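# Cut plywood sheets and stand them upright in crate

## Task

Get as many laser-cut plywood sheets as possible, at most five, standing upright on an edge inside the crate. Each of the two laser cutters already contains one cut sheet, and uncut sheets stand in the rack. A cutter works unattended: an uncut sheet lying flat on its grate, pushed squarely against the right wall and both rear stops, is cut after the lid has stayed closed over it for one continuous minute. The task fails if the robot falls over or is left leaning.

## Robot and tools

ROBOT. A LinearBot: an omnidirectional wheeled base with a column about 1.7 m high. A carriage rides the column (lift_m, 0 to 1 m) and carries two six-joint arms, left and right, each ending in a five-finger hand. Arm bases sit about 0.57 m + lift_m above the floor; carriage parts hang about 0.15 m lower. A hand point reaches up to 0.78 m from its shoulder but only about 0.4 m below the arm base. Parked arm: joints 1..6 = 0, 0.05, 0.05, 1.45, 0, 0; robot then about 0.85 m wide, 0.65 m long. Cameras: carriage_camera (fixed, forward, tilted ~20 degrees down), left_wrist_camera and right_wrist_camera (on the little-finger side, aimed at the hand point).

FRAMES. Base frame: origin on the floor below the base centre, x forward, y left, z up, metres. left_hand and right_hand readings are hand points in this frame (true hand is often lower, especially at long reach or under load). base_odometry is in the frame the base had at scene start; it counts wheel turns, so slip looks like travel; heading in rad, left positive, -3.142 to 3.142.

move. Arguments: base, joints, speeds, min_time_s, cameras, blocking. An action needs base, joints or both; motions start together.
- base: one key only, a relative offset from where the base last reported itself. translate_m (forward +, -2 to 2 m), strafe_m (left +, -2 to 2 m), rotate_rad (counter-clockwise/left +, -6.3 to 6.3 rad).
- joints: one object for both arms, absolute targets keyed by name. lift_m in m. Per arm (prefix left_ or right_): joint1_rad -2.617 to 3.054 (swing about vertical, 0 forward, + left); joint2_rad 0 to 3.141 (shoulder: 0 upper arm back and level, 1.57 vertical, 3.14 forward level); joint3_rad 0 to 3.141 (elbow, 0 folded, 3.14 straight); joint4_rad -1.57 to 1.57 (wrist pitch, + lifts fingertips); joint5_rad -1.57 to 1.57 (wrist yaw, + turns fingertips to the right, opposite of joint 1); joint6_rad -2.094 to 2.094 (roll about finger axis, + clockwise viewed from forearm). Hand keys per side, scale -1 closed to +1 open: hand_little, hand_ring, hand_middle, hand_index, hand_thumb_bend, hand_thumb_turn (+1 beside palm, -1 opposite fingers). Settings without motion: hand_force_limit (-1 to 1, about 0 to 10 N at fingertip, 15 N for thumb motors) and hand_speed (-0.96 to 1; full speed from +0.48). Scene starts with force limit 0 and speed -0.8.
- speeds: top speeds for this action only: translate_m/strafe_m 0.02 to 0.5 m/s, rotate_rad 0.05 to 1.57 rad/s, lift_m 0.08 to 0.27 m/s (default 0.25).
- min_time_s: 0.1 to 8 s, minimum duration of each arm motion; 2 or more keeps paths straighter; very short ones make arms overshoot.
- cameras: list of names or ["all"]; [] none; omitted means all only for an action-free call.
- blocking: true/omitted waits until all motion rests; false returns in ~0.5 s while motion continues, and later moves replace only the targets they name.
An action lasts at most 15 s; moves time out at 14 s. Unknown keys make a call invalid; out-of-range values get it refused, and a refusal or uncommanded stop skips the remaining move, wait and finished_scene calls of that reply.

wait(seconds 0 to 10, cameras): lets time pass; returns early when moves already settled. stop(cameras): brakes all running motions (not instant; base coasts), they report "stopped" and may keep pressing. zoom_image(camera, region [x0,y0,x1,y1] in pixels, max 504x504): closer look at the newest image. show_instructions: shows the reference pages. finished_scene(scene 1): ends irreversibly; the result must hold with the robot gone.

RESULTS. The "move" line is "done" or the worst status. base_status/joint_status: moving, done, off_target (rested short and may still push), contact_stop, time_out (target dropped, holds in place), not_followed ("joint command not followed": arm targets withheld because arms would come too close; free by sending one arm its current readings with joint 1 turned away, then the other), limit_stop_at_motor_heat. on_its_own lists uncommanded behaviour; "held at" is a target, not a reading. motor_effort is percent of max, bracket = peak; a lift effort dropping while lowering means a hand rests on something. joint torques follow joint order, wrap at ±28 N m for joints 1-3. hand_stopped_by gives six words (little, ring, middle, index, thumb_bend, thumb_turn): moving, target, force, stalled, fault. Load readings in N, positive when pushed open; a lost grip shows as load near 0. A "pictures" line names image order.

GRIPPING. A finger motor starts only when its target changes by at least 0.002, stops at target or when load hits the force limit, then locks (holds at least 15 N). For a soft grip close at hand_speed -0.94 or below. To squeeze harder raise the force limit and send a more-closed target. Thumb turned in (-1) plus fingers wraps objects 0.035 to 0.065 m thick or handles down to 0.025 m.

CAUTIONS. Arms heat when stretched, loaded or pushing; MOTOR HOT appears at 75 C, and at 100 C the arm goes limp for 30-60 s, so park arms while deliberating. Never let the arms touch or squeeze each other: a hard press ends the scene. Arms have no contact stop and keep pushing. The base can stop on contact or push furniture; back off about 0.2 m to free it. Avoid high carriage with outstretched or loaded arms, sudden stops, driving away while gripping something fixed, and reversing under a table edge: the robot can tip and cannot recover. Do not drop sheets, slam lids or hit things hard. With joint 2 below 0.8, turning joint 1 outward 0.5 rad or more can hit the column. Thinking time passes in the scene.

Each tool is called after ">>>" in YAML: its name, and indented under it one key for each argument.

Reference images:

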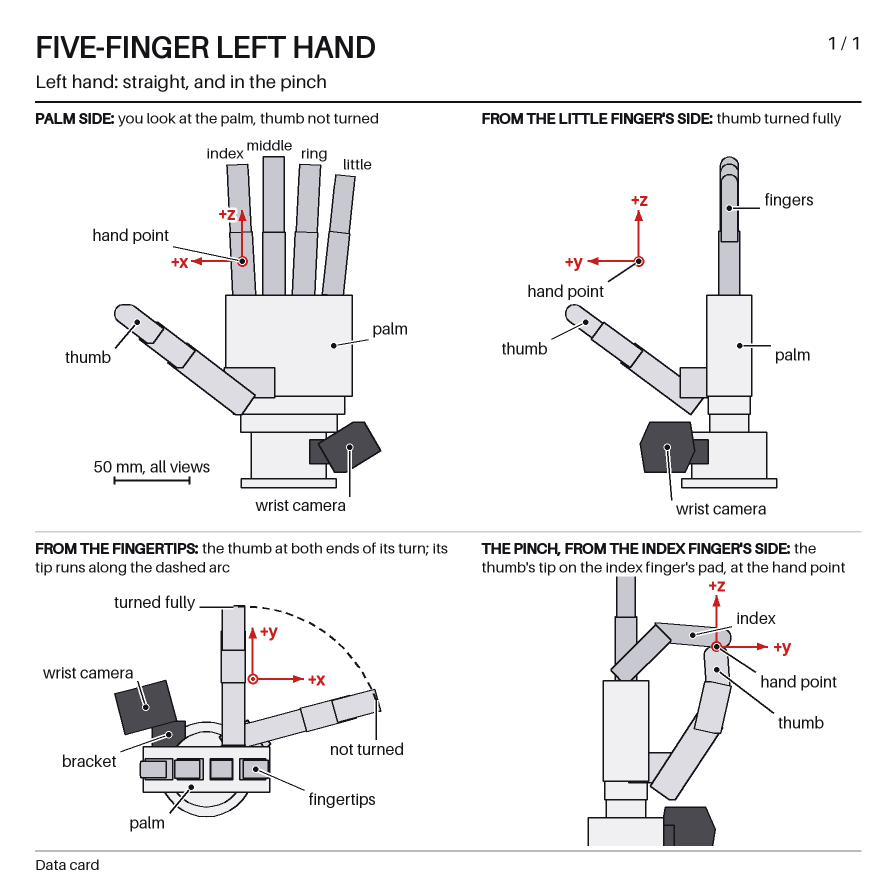

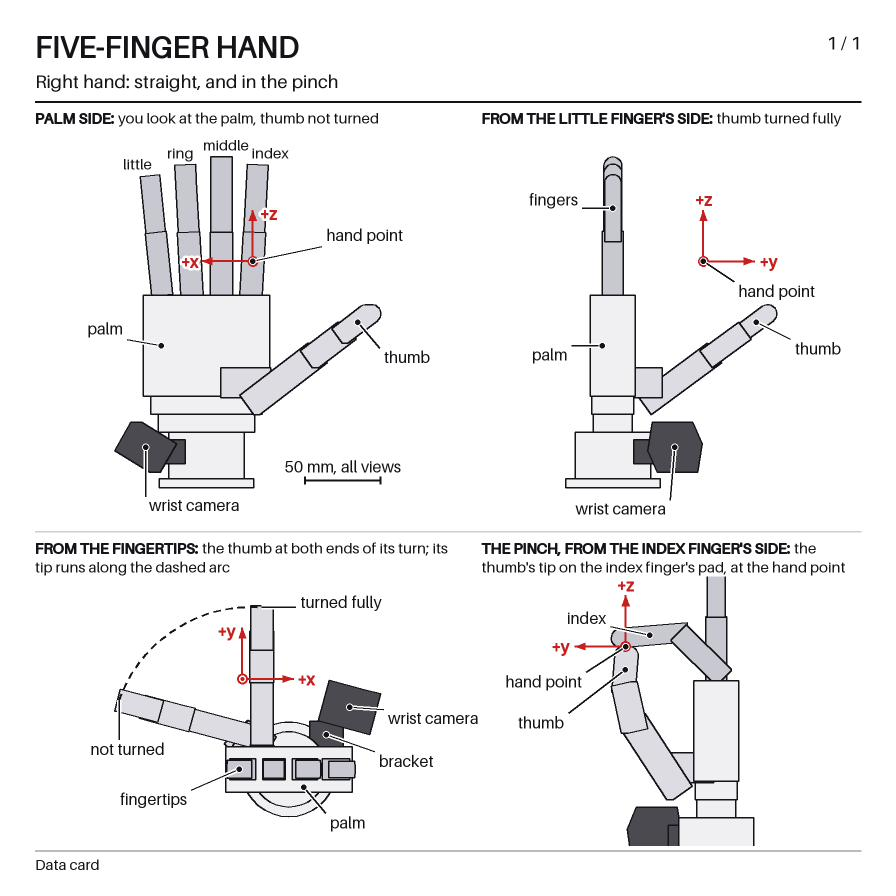

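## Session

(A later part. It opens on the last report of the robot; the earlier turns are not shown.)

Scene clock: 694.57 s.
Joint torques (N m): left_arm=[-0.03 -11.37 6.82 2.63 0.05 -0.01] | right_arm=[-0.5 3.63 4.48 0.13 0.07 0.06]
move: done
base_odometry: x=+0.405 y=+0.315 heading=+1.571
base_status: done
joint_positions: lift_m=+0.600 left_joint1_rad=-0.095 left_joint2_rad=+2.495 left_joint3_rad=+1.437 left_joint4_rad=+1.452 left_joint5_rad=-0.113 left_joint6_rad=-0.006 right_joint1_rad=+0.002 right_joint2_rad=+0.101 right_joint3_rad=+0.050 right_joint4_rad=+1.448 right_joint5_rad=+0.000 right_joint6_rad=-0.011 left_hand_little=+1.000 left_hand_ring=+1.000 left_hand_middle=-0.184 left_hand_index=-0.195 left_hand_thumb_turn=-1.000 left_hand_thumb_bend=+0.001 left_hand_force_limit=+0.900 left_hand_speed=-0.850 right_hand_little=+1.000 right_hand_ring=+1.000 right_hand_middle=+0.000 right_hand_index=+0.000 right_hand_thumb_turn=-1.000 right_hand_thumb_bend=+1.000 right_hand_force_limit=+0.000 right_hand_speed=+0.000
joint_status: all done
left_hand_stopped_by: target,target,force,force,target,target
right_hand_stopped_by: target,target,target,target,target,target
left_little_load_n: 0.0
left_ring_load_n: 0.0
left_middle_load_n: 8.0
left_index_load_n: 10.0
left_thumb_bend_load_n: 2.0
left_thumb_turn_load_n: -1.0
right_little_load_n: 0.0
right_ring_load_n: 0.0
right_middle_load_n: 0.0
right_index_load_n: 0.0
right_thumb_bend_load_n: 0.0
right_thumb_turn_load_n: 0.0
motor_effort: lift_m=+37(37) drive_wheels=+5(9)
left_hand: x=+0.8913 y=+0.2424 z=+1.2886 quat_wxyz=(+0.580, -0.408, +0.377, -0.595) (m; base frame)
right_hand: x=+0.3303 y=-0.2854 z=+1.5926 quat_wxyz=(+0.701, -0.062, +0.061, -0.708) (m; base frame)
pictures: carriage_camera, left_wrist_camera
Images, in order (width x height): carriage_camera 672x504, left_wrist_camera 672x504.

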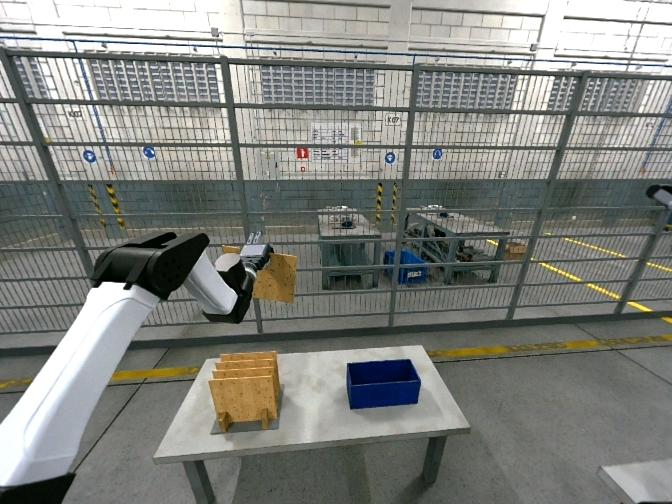

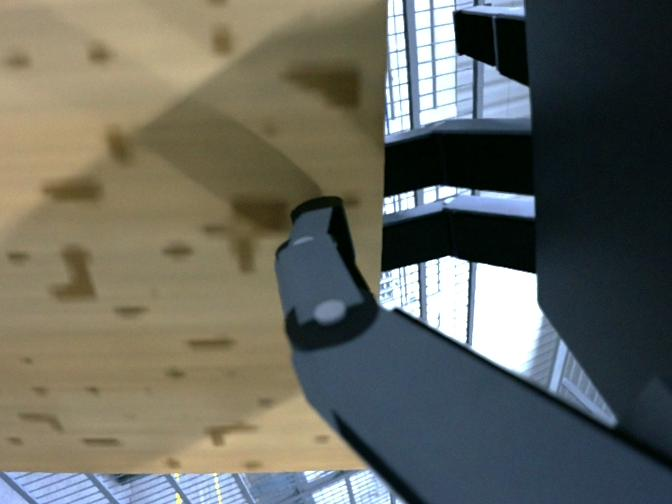

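>>> move:
  cameras: ["carriage_camera","left_wrist_camera"]

>>> zoom_image:
  camera: "carriage_camera"
  region: [300, 320, 460, 440]

Scene clock: 720.27 s.
Joint torques (N m): left_arm=[-0.05 -11.4 6.83 2.63 0.03 0] | right_arm=[-0.51 3.63 4.48 0.13 0.07 0.06]
base_odometry: x=+0.405 y=+0.315 heading=+1.571
base_status: done
joint_positions: lift_m=+0.600 left_joint1_rad=-0.096 left_joint2_rad=+2.495 left_joint3_rad=+1.437 left_joint4_rad=+1.452 left_joint5_rad=-0.112 left_joint6_rad=-0.006 right_joint1_rad=+0.002 right_joint2_rad=+0.101 right_joint3_rad=+0.050 right_joint4_rad=+1.448 right_joint5_rad=+0.000 right_joint6_rad=-0.011 left_hand_little=+1.000 left_hand_ring=+1.000 left_hand_middle=-0.184 left_hand_index=-0.195 left_hand_thumb_turn=-1.000 left_hand_thumb_bend=+0.001 left_hand_force_limit=+0.900 left_hand_speed=-0.850 right_hand_little=+1.000 right_hand_ring=+1.000 right_hand_middle=+0.000 right_hand_index=+0.000 right_hand_thumb_turn=-1.000 right_hand_thumb_bend=+1.000 right_hand_force_limit=+0.000 right_hand_speed=+0.000
joint_status: all done
left_hand_stopped_by: target,target,force,force,target,target
right_hand_stopped_by: target,target,target,target,target,target
left_little_load_n: 0.0
left_ring_load_n: 0.0
left_middle_load_n: 7.5
left_index_load_n: 10.0
left_thumb_bend_load_n: 2.0
left_thumb_turn_load_n: -1.0
right_little_load_n: 0.0
right_ring_load_n: -0.5
right_middle_load_n: 0.0
right_index_load_n: 0.0
right_thumb_bend_load_n: 0.0
right_thumb_turn_load_n: 0.0
motor_effort: lift_m=+36(37) drive_wheels=+5(9)
left_hand: x=+0.8912 y=+0.2418 z=+1.2886 quat_wxyz=(+0.580, -0.408, +0.377, -0.596) (m; base frame)
right_hand: x=+0.3303 y=-0.2854 z=+1.5926 quat_wxyz=(+0.701, -0.062, +0.061, -0.708) (m; base frame)
pictures: carriage_camera, left_wrist_camera
Images, in order (width x height): carriage_camera 672x504, left_wrist_camera 672x504.

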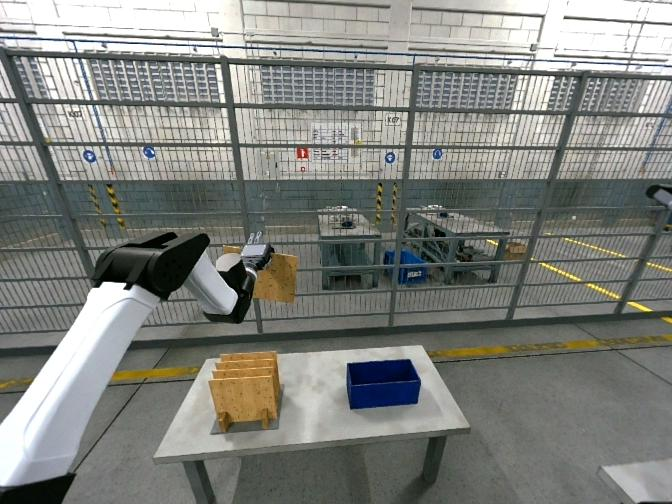

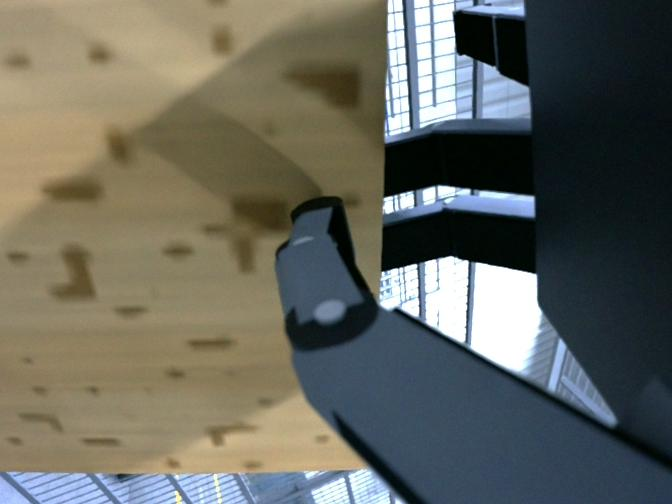

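Scaled by 3.150 from the camera's 672x504 image, which has a finer 960x720 frame.

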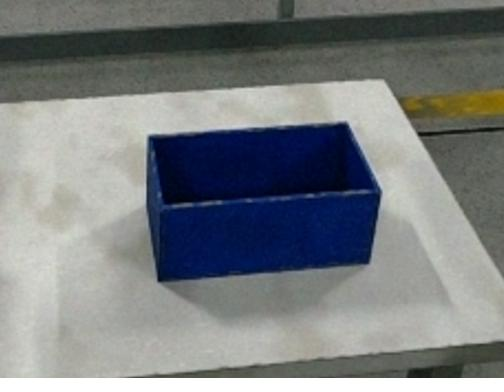

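>>> move:
  base: {"rotate_rad": 0.086}
  joints: {"left_joint1_rad": 0.0, "left_joint2_rad": 2.625, "left_joint3_rad": 1.218, "left_joint4_rad": 1.407, "left_joint5_rad": 0.0, "left_joint6_rad": 0.0}
  speeds: {"rotate_rad": 0.3}
  min_time_s: 3
  cameras: ["carriage_camera","left_wrist_camera"]

>>> zoom_image:
  camera: "carriage_camera"
  region: [300, 320, 460, 440]

>>> zoom_image:
  camera: "carriage_camera"
  region: [180, 230, 340, 350]

Scene clock: 735.03 s.
Joint torques (N m): left_arm=[0.68 -9.78 3.62 2.76 -0.03 -0.01] | right_arm=[-0.5 3.63 4.48 0.13 0.07 0.06]
move: done
base_odometry: x=+0.405 y=+0.315 heading=+1.657
base_status: done
joint_positions: lift_m=+0.600 left_joint1_rad=-0.005 left_joint2_rad=+2.616 left_joint3_rad=+1.224 left_joint4_rad=+1.384 left_joint5_rad=-0.010 left_joint6_rad=-0.006 right_joint1_rad=+0.002 right_joint2_rad=+0.101 right_joint3_rad=+0.050 right_joint4_rad=+1.448 right_joint5_rad=+0.000 right_joint6_rad=-0.011 left_hand_little=+1.000 left_hand_ring=+1.000 left_hand_middle=-0.184 left_hand_index=-0.195 left_hand_thumb_turn=-1.000 left_hand_thumb_bend=+0.001 left_hand_force_limit=+0.900 left_hand_speed=-0.850 right_hand_little=+1.000 right_hand_ring=+1.000 right_hand_middle=+0.000 right_hand_index=+0.000 right_hand_thumb_turn=-1.000 right_hand_thumb_bend=+1.000 right_hand_force_limit=+0.000 right_hand_speed=+0.000
joint_status: all done
left_hand_stopped_by: target,target,force,force,target,target
right_hand_stopped_by: target,target,target,target,target,target
left_little_load_n: 0.0
left_ring_load_n: 0.0
left_middle_load_n: 8.5
left_index_load_n: 9.5
left_thumb_bend_load_n: 2.0
left_thumb_turn_load_n: -1.0
right_little_load_n: 0.0
right_ring_load_n: 0.0
right_middle_load_n: 0.0
right_index_load_n: 0.0
right_thumb_bend_load_n: 0.0
right_thumb_turn_load_n: 0.0
motor_effort: lift_m=+36(37) drive_wheels=+5(11)
left_hand: x=+0.8382 y=+0.2835 z=+1.1049 quat_wxyz=(+0.498, -0.505, +0.499, -0.498) (m; base frame)
right_hand: x=+0.3302 y=-0.2854 z=+1.5926 quat_wxyz=(+0.701, -0.062, +0.061, -0.708) (m; base frame)
pictures: carriage_camera, left_wrist_camera
Images, in order (width x height): carriage_camera 672x504, left_wrist_camera 672x504.

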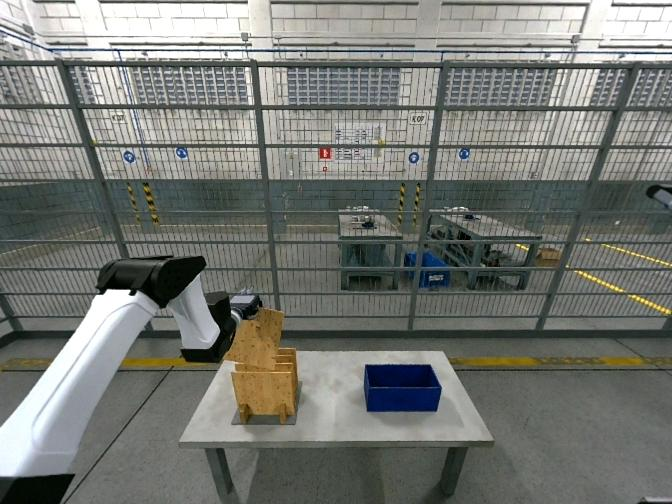

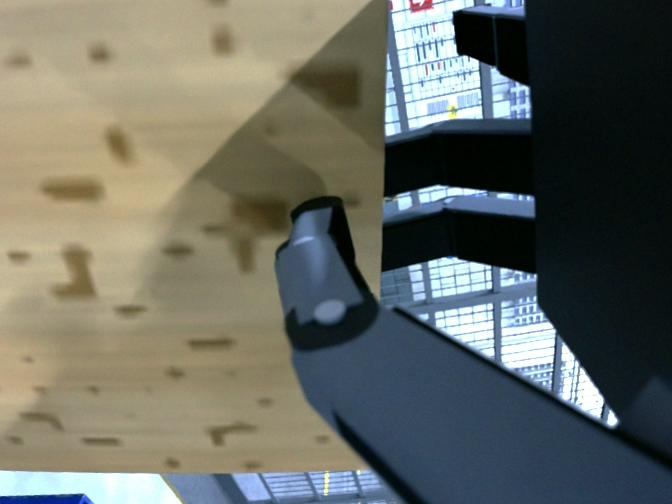

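Scaled by 3.150 from the camera's 672x504 image, which has a finer 960x720 frame.

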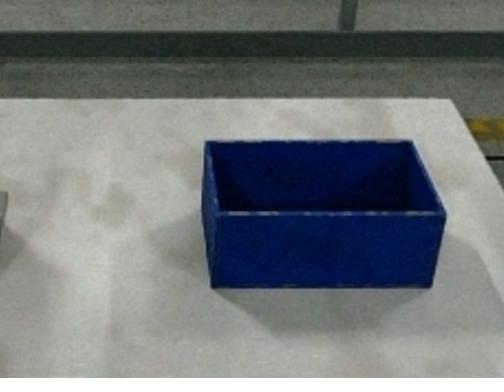

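Scaled by 3.150 from the camera's 672x504 image, which has a finer 960x720 frame.

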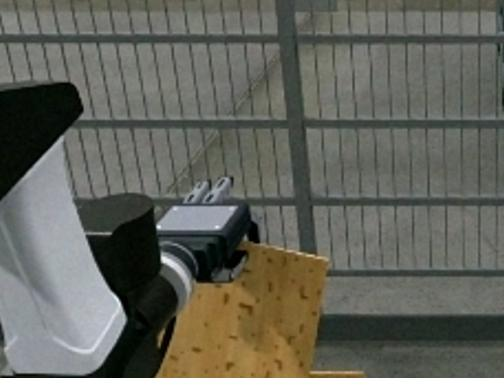

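>>> move:
  base: {"strafe_m": -0.595}
  joints: {"left_joint6_rad": -0.2}
  speeds: {"strafe_m": 0.25}
  min_time_s: 2
  cameras: ["carriage_camera","left_wrist_camera"]

>>> zoom_image:
  camera: "carriage_camera"
  region: [180, 280, 340, 400]

Scene clock: 759.93 s.
Joint torques (N m): left_arm=[0.47 -9.83 3.6 2.78 -0.08 -0.17] | right_arm=[-0.43 3.6 4.48 0.13 0.08 0.06]
move: done
base_odometry: x=+0.998 y=+0.367 heading=+1.658
base_status: done
joint_positions: lift_m=+0.600 left_joint1_rad=-0.003 left_joint2_rad=+2.616 left_joint3_rad=+1.224 left_joint4_rad=+1.383 left_joint5_rad=-0.004 left_joint6_rad=-0.193 right_joint1_rad=+0.001 right_joint2_rad=+0.101 right_joint3_rad=+0.050 right_joint4_rad=+1.448 right_joint5_rad=+0.000 right_joint6_rad=-0.011 left_hand_little=+1.000 left_hand_ring=+1.000 left_hand_middle=-0.184 left_hand_index=-0.195 left_hand_thumb_turn=-1.000 left_hand_thumb_bend=+0.001 left_hand_force_limit=+0.900 left_hand_speed=-0.850 right_hand_little=+1.000 right_hand_ring=+1.000 right_hand_middle=+0.000 right_hand_index=+0.000 right_hand_thumb_turn=-1.000 right_hand_thumb_bend=+1.000 right_hand_force_limit=+0.000 right_hand_speed=+0.000
joint_status: all done
left_hand_stopped_by: target,target,force,force,target,target
right_hand_stopped_by: target,target,target,target,target,target
left_little_load_n: 0.0
left_ring_load_n: 0.0
left_middle_load_n: 8.5
left_index_load_n: 9.5
left_thumb_bend_load_n: 2.0
left_thumb_turn_load_n: -1.0
right_little_load_n: 0.0
right_ring_load_n: 0.0
right_middle_load_n: 0.0
right_index_load_n: 0.0
right_thumb_bend_load_n: 0.0
right_thumb_turn_load_n: 0.0
motor_effort: lift_m=+37(37) drive_wheels=-3(14)
left_hand: x=+0.8380 y=+0.2729 z=+1.1113 quat_wxyz=(+0.448, -0.548, +0.451, -0.543) (m; base frame)
right_hand: x=+0.3303 y=-0.2855 z=+1.5926 quat_wxyz=(+0.701, -0.062, +0.061, -0.708) (m; base frame)
pictures: carriage_camera, left_wrist_camera
Images, in order (width x height): carriage_camera 672x504, left_wrist_camera 672x504.

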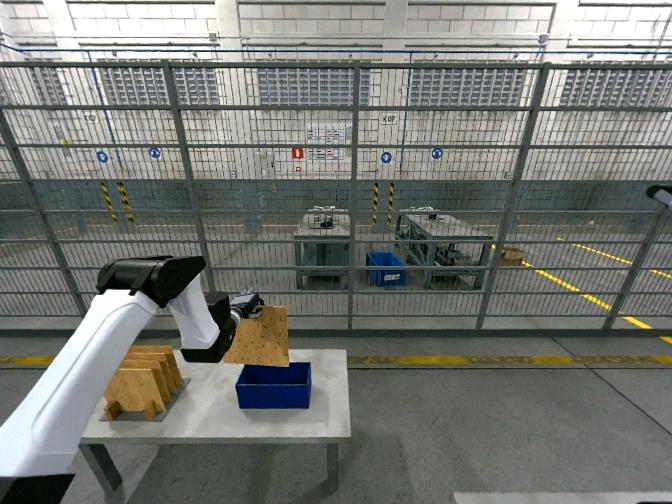

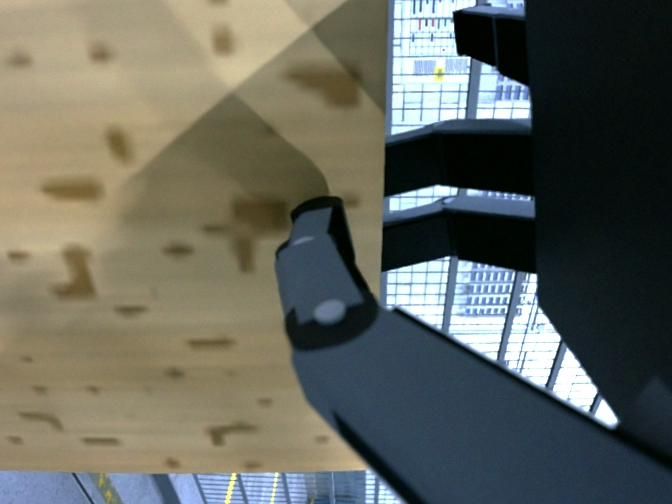

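Scaled by 3.150 from the camera's 672x504 image, which has a finer 960x720 frame.

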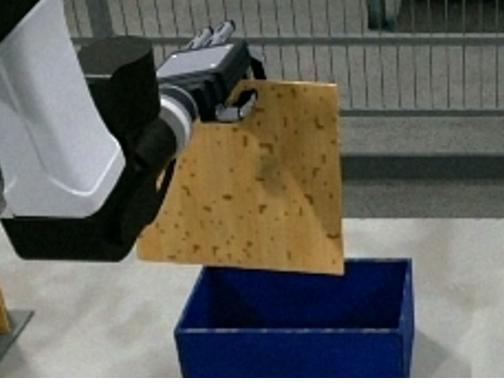

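>>> move:
  base: {"translate_m": 0.155}
  joints: {"left_joint6_rad": -0.25, "lift_m": 0.45}
  speeds: {"translate_m": 0.15, "lift_m": 0.1}
  min_time_s: 1
  cameras: ["carriage_camera","left_wrist_camera"]

>>> zoom_image:
  camera: "carriage_camera"
  region: [180, 300, 340, 460]

Scene clock: 770.53 s.
Joint torques (N m): left_arm=[0.42 -10.47 3.58 2.93 -0.07 -0.2] | right_arm=[-0.43 3.58 4.48 0.12 0.07 0.06]
move: done
base_odometry: x=+0.985 y=+0.521 heading=+1.657
base_status: done
joint_positions: lift_m=+0.450 left_joint1_rad=-0.003 left_joint2_rad=+2.625 left_joint3_rad=+1.224 left_joint4_rad=+1.371 left_joint5_rad=-0.004 left_joint6_rad=-0.240 right_joint1_rad=+0.001 right_joint2_rad=+0.101 right_joint3_rad=+0.050 right_joint4_rad=+1.449 right_joint5_rad=+0.000 right_joint6_rad=-0.011 left_hand_little=+1.000 left_hand_ring=+1.000 left_hand_middle=-0.184 left_hand_index=-0.195 left_hand_thumb_turn=-1.000 left_hand_thumb_bend=+0.001 left_hand_force_limit=+0.900 left_hand_speed=-0.850 right_hand_little=+1.000 right_hand_ring=+1.000 right_hand_middle=+0.000 right_hand_index=+0.000 right_hand_thumb_turn=-1.000 right_hand_thumb_bend=+1.000 right_hand_force_limit=+0.000 right_hand_speed=+0.000
joint_status: all done
left_hand_stopped_by: target,target,force,force,target,target
right_hand_stopped_by: target,target,target,target,target,target
left_little_load_n: 0.0
left_ring_load_n: 0.0
left_middle_load_n: 9.0
left_index_load_n: 9.5
left_thumb_bend_load_n: 2.0
left_thumb_turn_load_n: -1.0
right_little_load_n: 0.0
right_ring_load_n: 0.0
right_middle_load_n: 0.0
right_index_load_n: 0.0
right_thumb_bend_load_n: 0.0
right_thumb_turn_load_n: 0.0
motor_effort: lift_m=+31(31) drive_wheels=+4(10)
left_hand: x=+0.8361 y=+0.2705 z=+0.9558 quat_wxyz=(+0.430, -0.565, +0.443, -0.548) (m; base frame)
right_hand: x=+0.3301 y=-0.2855 z=+1.4433 quat_wxyz=(+0.701, -0.061, +0.061, -0.708) (m; base frame)
pictures: carriage_camera, left_wrist_camera
Images, in order (width x height): carriage_camera 672x504, left_wrist_camera 672x504.

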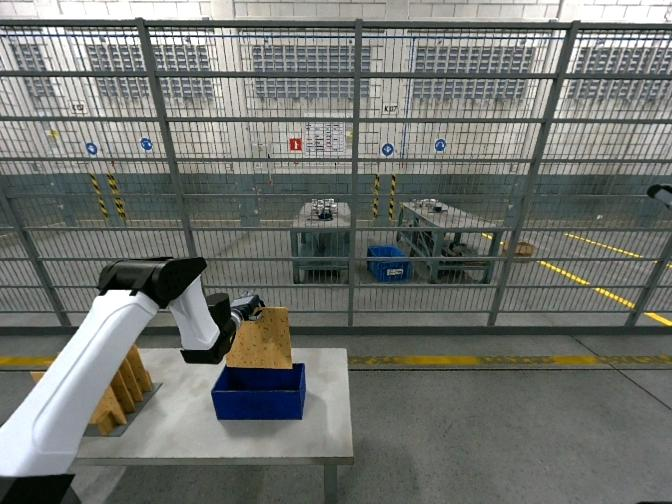

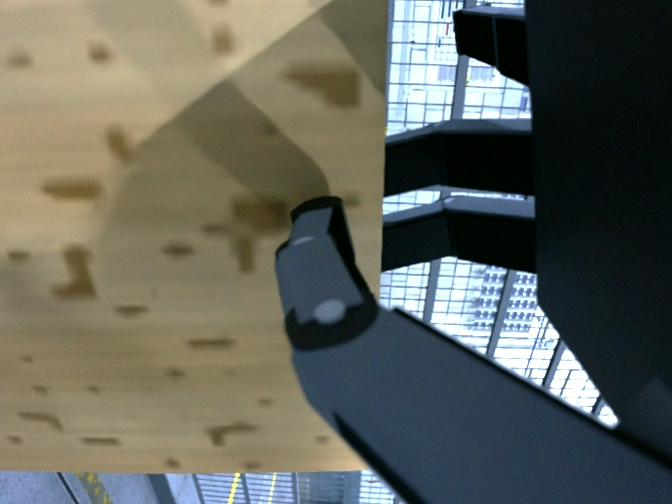

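Scaled by 3.150 from the camera's 672x504 image, which has a finer 960x720 frame.

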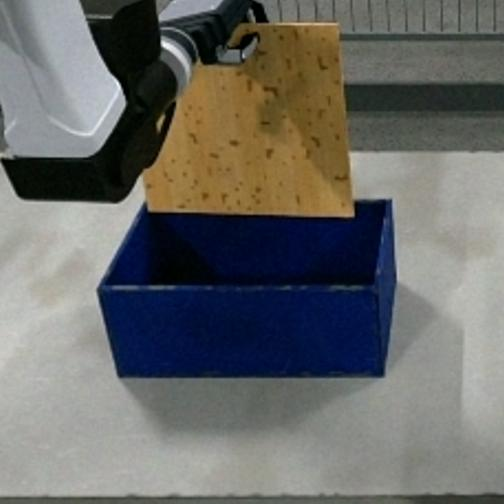

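>>> move:
  base: {"translate_m": 0.028}
  joints: {"left_joint1_rad": -0.02, "left_joint5_rad": -0.02, "lift_m": 0.37}
  speeds: {"translate_m": 0.05, "lift_m": 0.08}
  min_time_s: 1
  cameras: ["carriage_camera"]

>>> zoom_image:
  camera: "carriage_camera"
  region: [180, 300, 340, 460]

Scene clock: 779.00 s.
Joint torques (N m): left_arm=[-0.09 -10.58 3.77 2.92 -0.21 -0.2] | right_arm=[-0.44 3.6 4.48 0.1 0.07 0.06]
move: done
base_odometry: x=+0.983 y=+0.549 heading=+1.657
base_status: done
joint_positions: lift_m=+0.370 left_joint1_rad=-0.015 left_joint2_rad=+2.625 left_joint3_rad=+1.222 left_joint4_rad=+1.371 left_joint5_rad=-0.010 left_joint6_rad=-0.240 right_joint1_rad=+0.001 right_joint2_rad=+0.101 right_joint3_rad=+0.050 right_joint4_rad=+1.449 right_joint5_rad=+0.000 right_joint6_rad=-0.011 left_hand_little=+1.000 left_hand_ring=+1.000 left_hand_middle=-0.184 left_hand_index=-0.195 left_hand_thumb_turn=-1.000 left_hand_thumb_bend=+0.001 left_hand_force_limit=+0.900 left_hand_speed=-0.850 right_hand_little=+1.000 right_hand_ring=+1.000 right_hand_middle=+0.000 right_hand_index=+0.000 right_hand_thumb_turn=-1.000 right_hand_thumb_bend=+1.000 right_hand_force_limit=+0.000 right_hand_speed=+0.000
joint_status: all done
left_hand_stopped_by: target,target,force,force,target,target
right_hand_stopped_by: target,target,target,target,target,target
left_little_load_n: 0.0
left_ring_load_n: 0.0
left_middle_load_n: 8.5
left_index_load_n: 9.5
left_thumb_bend_load_n: 2.0
left_thumb_turn_load_n: -1.5
right_little_load_n: 0.0
right_ring_load_n: 0.0
right_middle_load_n: 0.0
right_index_load_n: 0.0
right_thumb_bend_load_n: 0.0
right_thumb_turn_load_n: 0.0
motor_effort: lift_m=+30(30) drive_wheels=-1(13)
left_hand: x=+0.8349 y=+0.2639 z=+0.8744 quat_wxyz=(+0.428, -0.564, +0.445, -0.548) (m; base frame)
right_hand: x=+0.3301 y=-0.2855 z=+1.3634 quat_wxyz=(+0.701, -0.061, +0.061, -0.708) (m; base frame)
pictures: carriage_camera
Images, in order (width x height): carriage_camera 672x504.

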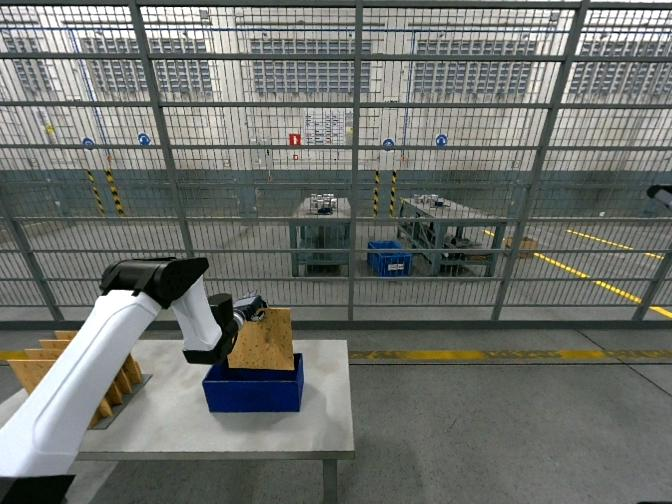

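Scaled by 3.150 from the camera's 672x504 image, which has a finer 960x720 frame.

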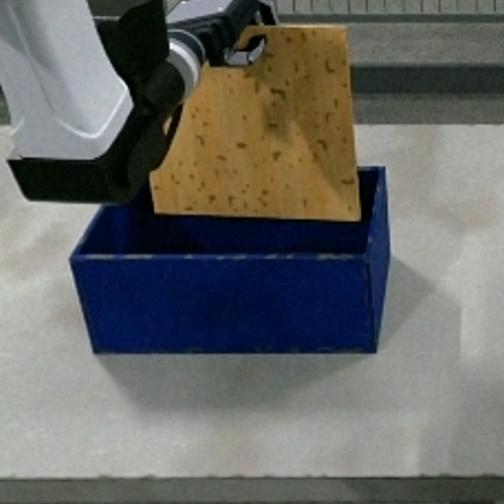

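>>> move:
  joints: {"lift_m": 0.295}
  speeds: {"lift_m": 0.08}
  cameras: ["carriage_camera"]

>>> zoom_image:
  camera: "carriage_camera"
  region: [180, 260, 340, 420]

>>> move:
  joints: {"lift_m": 0.275}
  speeds: {"lift_m": 0.08}
  cameras: ["carriage_camera","left_wrist_camera"]

Scene clock: 787.53 s.
Joint torques (N m): left_arm=[-0.1 -10.71 3.77 2.94 -0.21 -0.2] | right_arm=[-0.44 3.62 4.49 0.1 0.07 0.06]
move: done
base_odometry: x=+0.983 y=+0.549 heading=+1.657
base_status: not commanded
joint_positions: lift_m=+0.295 left_joint1_rad=-0.015 left_joint2_rad=+2.627 left_joint3_rad=+1.222 left_joint4_rad=+1.368 left_joint5_rad=-0.011 left_joint6_rad=-0.240 right_joint1_rad=+0.001 right_joint2_rad=+0.101 right_joint3_rad=+0.050 right_joint4_rad=+1.449 right_joint5_rad=+0.000 right_joint6_rad=-0.011 left_hand_little=+1.000 left_hand_ring=+1.000 left_hand_middle=-0.184 left_hand_index=-0.195 left_hand_thumb_turn=-1.000 left_hand_thumb_bend=+0.001 left_hand_force_limit=+0.900 left_hand_speed=-0.850 right_hand_little=+1.000 right_hand_ring=+1.000 right_hand_middle=+0.000 right_hand_index=+0.000 right_hand_thumb_turn=-1.000 right_hand_thumb_bend=+1.000 right_hand_force_limit=+0.000 right_hand_speed=+0.000
joint_status: all done
left_hand_stopped_by: target,target,force,force,target,target
right_hand_stopped_by: target,target,target,target,target,target
left_little_load_n: 0.0
left_ring_load_n: 0.0
left_middle_load_n: 8.5
left_index_load_n: 9.5
left_thumb_bend_load_n: 2.0
left_thumb_turn_load_n: -1.0
right_little_load_n: 0.0
right_ring_load_n: 0.0
right_middle_load_n: 0.0
right_index_load_n: 0.0
right_thumb_bend_load_n: 0.0
right_thumb_turn_load_n: 0.0
motor_effort: lift_m=+30(31) drive_wheels=-1(4)
left_hand: x=+0.8346 y=+0.2640 z=+0.7979 quat_wxyz=(+0.427, -0.565, +0.446, -0.547) (m; base frame)
right_hand: x=+0.3301 y=-0.2855 z=+1.2883 quat_wxyz=(+0.701, -0.061, +0.061, -0.708) (m; base frame)
pictures: carriage_camera
Images, in order (width x height): carriage_camera 672x504.

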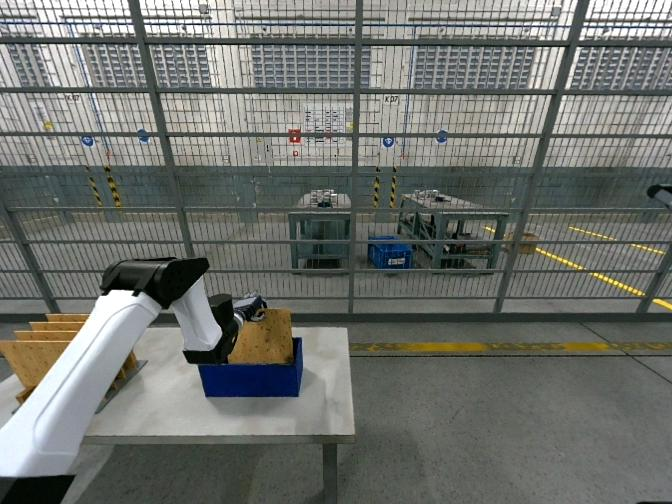

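Scaled by 3.150 from the camera's 672x504 image, which has a finer 960x720 frame.

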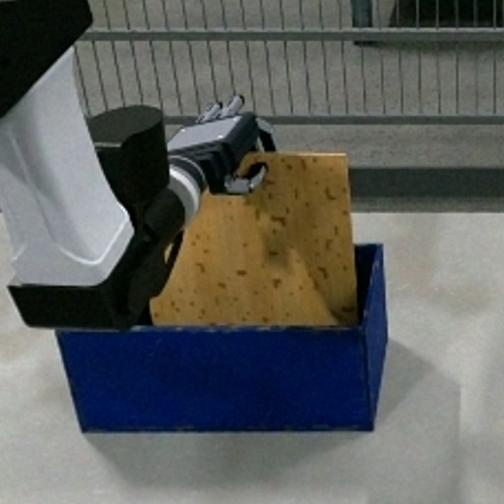

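Scene clock: 788.17 s.
Joint torques (N m): left_arm=[-0.16 -10.76 3.84 2.92 -0.21 -0.2] | right_arm=[-0.44 3.62 4.48 0.12 0.07 0.06]
move: done
base_odometry: x=+0.983 y=+0.549 heading=+1.657
base_status: not commanded
joint_positions: lift_m=+0.275 left_joint1_rad=-0.015 left_joint2_rad=+2.628 left_joint3_rad=+1.221 left_joint4_rad=+1.367 left_joint5_rad=-0.011 left_joint6_rad=-0.240 right_joint1_rad=+0.001 right_joint2_rad=+0.101 right_joint3_rad=+0.050 right_joint4_rad=+1.449 right_joint5_rad=+0.000 right_joint6_rad=-0.011 left_hand_little=+1.000 left_hand_ring=+1.000 left_hand_middle=-0.184 left_hand_index=-0.195 left_hand_thumb_turn=-1.000 left_hand_thumb_bend=+0.001 left_hand_force_limit=+0.900 left_hand_speed=-0.850 right_hand_little=+1.000 right_hand_ring=+1.000 right_hand_middle=+0.000 right_hand_index=+0.000 right_hand_thumb_turn=-1.000 right_hand_thumb_bend=+1.000 right_hand_force_limit=+0.000 right_hand_speed=+0.000
joint_status: all done
left_hand_stopped_by: target,target,force,force,target,target
right_hand_stopped_by: target,target,target,target,target,target
left_little_load_n: 0.0
left_ring_load_n: 0.0
left_middle_load_n: 8.5
left_index_load_n: 9.5
left_thumb_bend_load_n: 2.0
left_thumb_turn_load_n: -1.5
right_little_load_n: 0.0
right_ring_load_n: 0.0
right_middle_load_n: 0.0
right_index_load_n: 0.0
right_thumb_bend_load_n: -0.5
right_thumb_turn_load_n: 0.0
motor_effort: lift_m=+30(31) drive_wheels=-2(4)
left_hand: x=+0.8340 y=+0.2640 z=+0.7767 quat_wxyz=(+0.427, -0.566, +0.446, -0.546) (m; base frame)
right_hand: x=+0.3301 y=-0.2855 z=+1.2683 quat_wxyz=(+0.701, -0.061, +0.061, -0.708) (m; base frame)
pictures: carriage_camera, left_wrist_camera
Images, in order (width x height): carriage_camera 672x504, left_wrist_camera 672x504.

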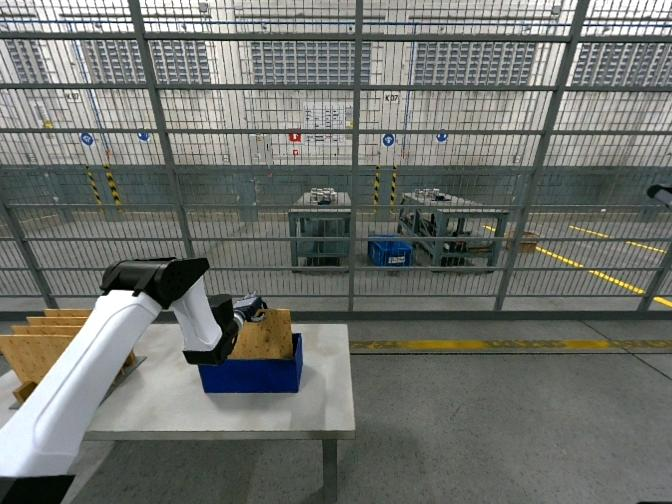

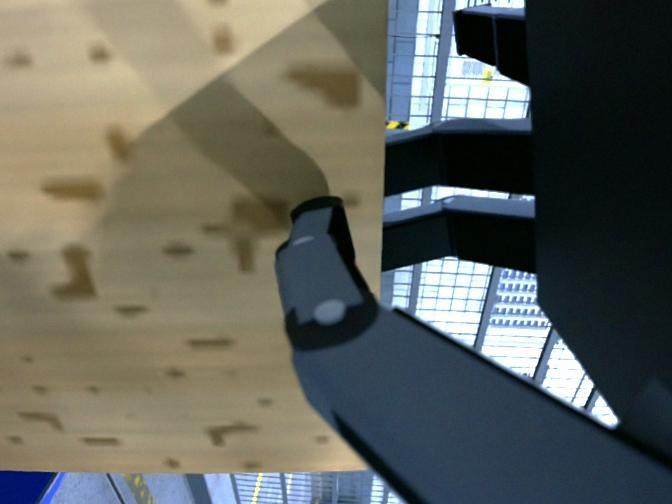

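>>> move:
  joints: {"lift_m": 0.265}
  speeds: {"lift_m": 0.08}

>>> move:
  joints: {"lift_m": 0.255}
  speeds: {"lift_m": 0.08}
  cameras: ["carriage_camera","left_wrist_camera"]

>>> zoom_image:
  camera: "carriage_camera"
  region: [180, 260, 340, 420]

Scene clock: 792.80 s.
Joint torques (N m): left_arm=[-0.08 -11.04 3.77 2.96 -0.21 -0.18] | right_arm=[-0.44 3.63 4.46 0.13 0.06 0.06]
move: done
base_odometry: x=+0.983 y=+0.549 heading=+1.657
base_status: not commanded
joint_positions: lift_m=+0.265 left_joint1_rad=-0.015 left_joint2_rad=+2.630 left_joint3_rad=+1.221 left_joint4_rad=+1.369 left_joint5_rad=-0.011 left_joint6_rad=-0.241 right_joint1_rad=+0.001 right_joint2_rad=+0.101 right_joint3_rad=+0.050 right_joint4_rad=+1.449 right_joint5_rad=+0.000 right_joint6_rad=-0.011 left_hand_little=+1.000 left_hand_ring=+1.000 left_hand_middle=-0.184 left_hand_index=-0.195 left_hand_thumb_turn=-1.000 left_hand_thumb_bend=+0.001 left_hand_force_limit=+0.900 left_hand_speed=-0.850 right_hand_little=+1.000 right_hand_ring=+1.000 right_hand_middle=+0.000 right_hand_index=+0.000 right_hand_thumb_turn=-1.000 right_hand_thumb_bend=+1.000 right_hand_force_limit=+0.000 right_hand_speed=+0.000
joint_status: all done
left_hand_stopped_by: target,target,force,force,target,target
right_hand_stopped_by: target,target,target,target,target,target
left_little_load_n: 0.0
left_ring_load_n: 0.0
left_middle_load_n: 8.5
left_index_load_n: 9.5
left_thumb_bend_load_n: 2.0
left_thumb_turn_load_n: -1.5
right_little_load_n: 0.0
right_ring_load_n: 0.0
right_middle_load_n: 0.0
right_index_load_n: 0.0
right_thumb_bend_load_n: 0.5
right_thumb_turn_load_n: 0.0
motor_effort: lift_m=+30(30) drive_wheels=-1(4)
left_hand: x=+0.8338 y=+0.2641 z=+0.7659 quat_wxyz=(+0.427, -0.566, +0.446, -0.546) (m; base frame)
right_hand: x=+0.3302 y=-0.2855 z=+1.2583 quat_wxyz=(+0.701, -0.061, +0.061, -0.708) (m; base frame)
pictures: none

Scene clock: 793.30 s.
Joint torques (N m): left_arm=[0.08 -11.04 3.84 2.76 -0.2 -0.21] | right_arm=[-0.43 3.63 4.48 0.12 0.07 0.06]
move: done
base_odometry: x=+0.983 y=+0.549 heading=+1.657
base_status: not commanded
joint_positions: lift_m=+0.255 left_joint1_rad=-0.016 left_joint2_rad=+2.630 left_joint3_rad=+1.221 left_joint4_rad=+1.384 left_joint5_rad=-0.012 left_joint6_rad=-0.241 right_joint1_rad=+0.001 right_joint2_rad=+0.101 right_joint3_rad=+0.050 right_joint4_rad=+1.449 right_joint5_rad=+0.000 right_joint6_rad=-0.011 left_hand_little=+1.000 left_hand_ring=+1.000 left_hand_middle=-0.184 left_hand_index=-0.195 left_hand_thumb_turn=-1.000 left_hand_thumb_bend=+0.001 left_hand_force_limit=+0.900 left_hand_speed=-0.850 right_hand_little=+1.000 right_hand_ring=+1.000 right_hand_middle=+0.000 right_hand_index=+0.000 right_hand_thumb_turn=-1.000 right_hand_thumb_bend=+1.000 right_hand_force_limit=+0.000 right_hand_speed=+0.000
joint_status: all done
left_hand_stopped_by: target,target,force,force,target,target
right_hand_stopped_by: target,target,target,target,target,target
left_little_load_n: 0.0
left_ring_load_n: 0.0
left_middle_load_n: 8.0
left_index_load_n: 9.5
left_thumb_bend_load_n: 1.5
left_thumb_turn_load_n: -1.0
right_little_load_n: 0.0
right_ring_load_n: 0.0
right_middle_load_n: -0.5
right_index_load_n: 0.0
right_thumb_bend_load_n: 0.0
right_thumb_turn_load_n: 0.0
motor_effort: lift_m=+29(31) drive_wheels=+4(4)
left_hand: x=+0.8347 y=+0.2635 z=+0.7600 quat_wxyz=(+0.430, -0.562, +0.443, -0.550) (m; base frame)
right_hand: x=+0.3302 y=-0.2855 z=+1.2483 quat_wxyz=(+0.701, -0.061, +0.061, -0.708) (m; base frame)
pictures: carriage_camera, left_wrist_camera
Images, in order (width x height): carriage_camera 672x504, left_wrist_camera 672x504.

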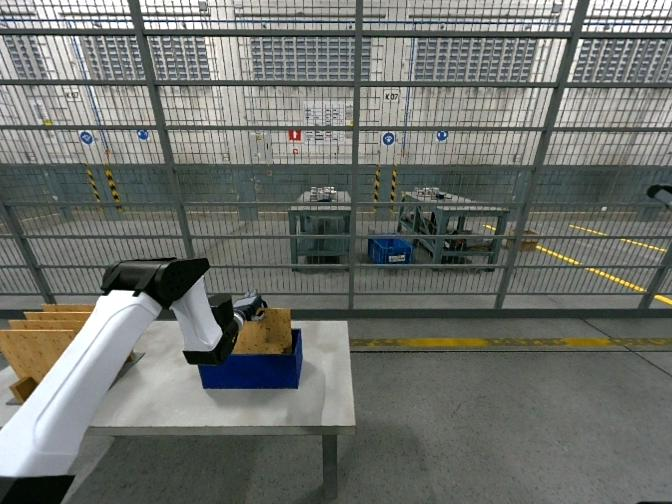

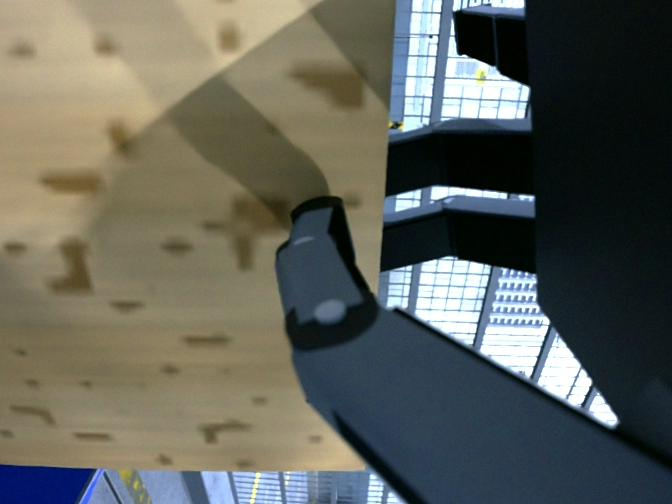

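Scaled by 3.150 from the camera's 672x504 image, which has a finer 960x720 frame.

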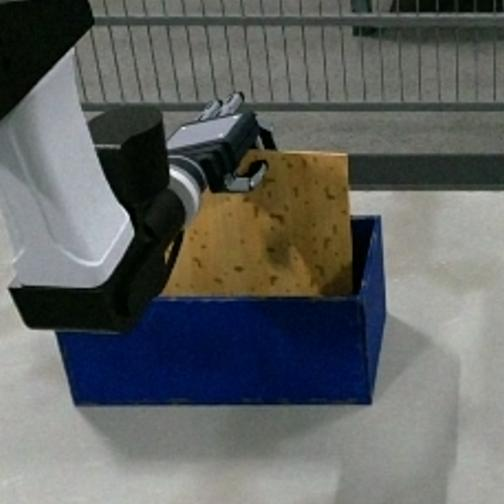

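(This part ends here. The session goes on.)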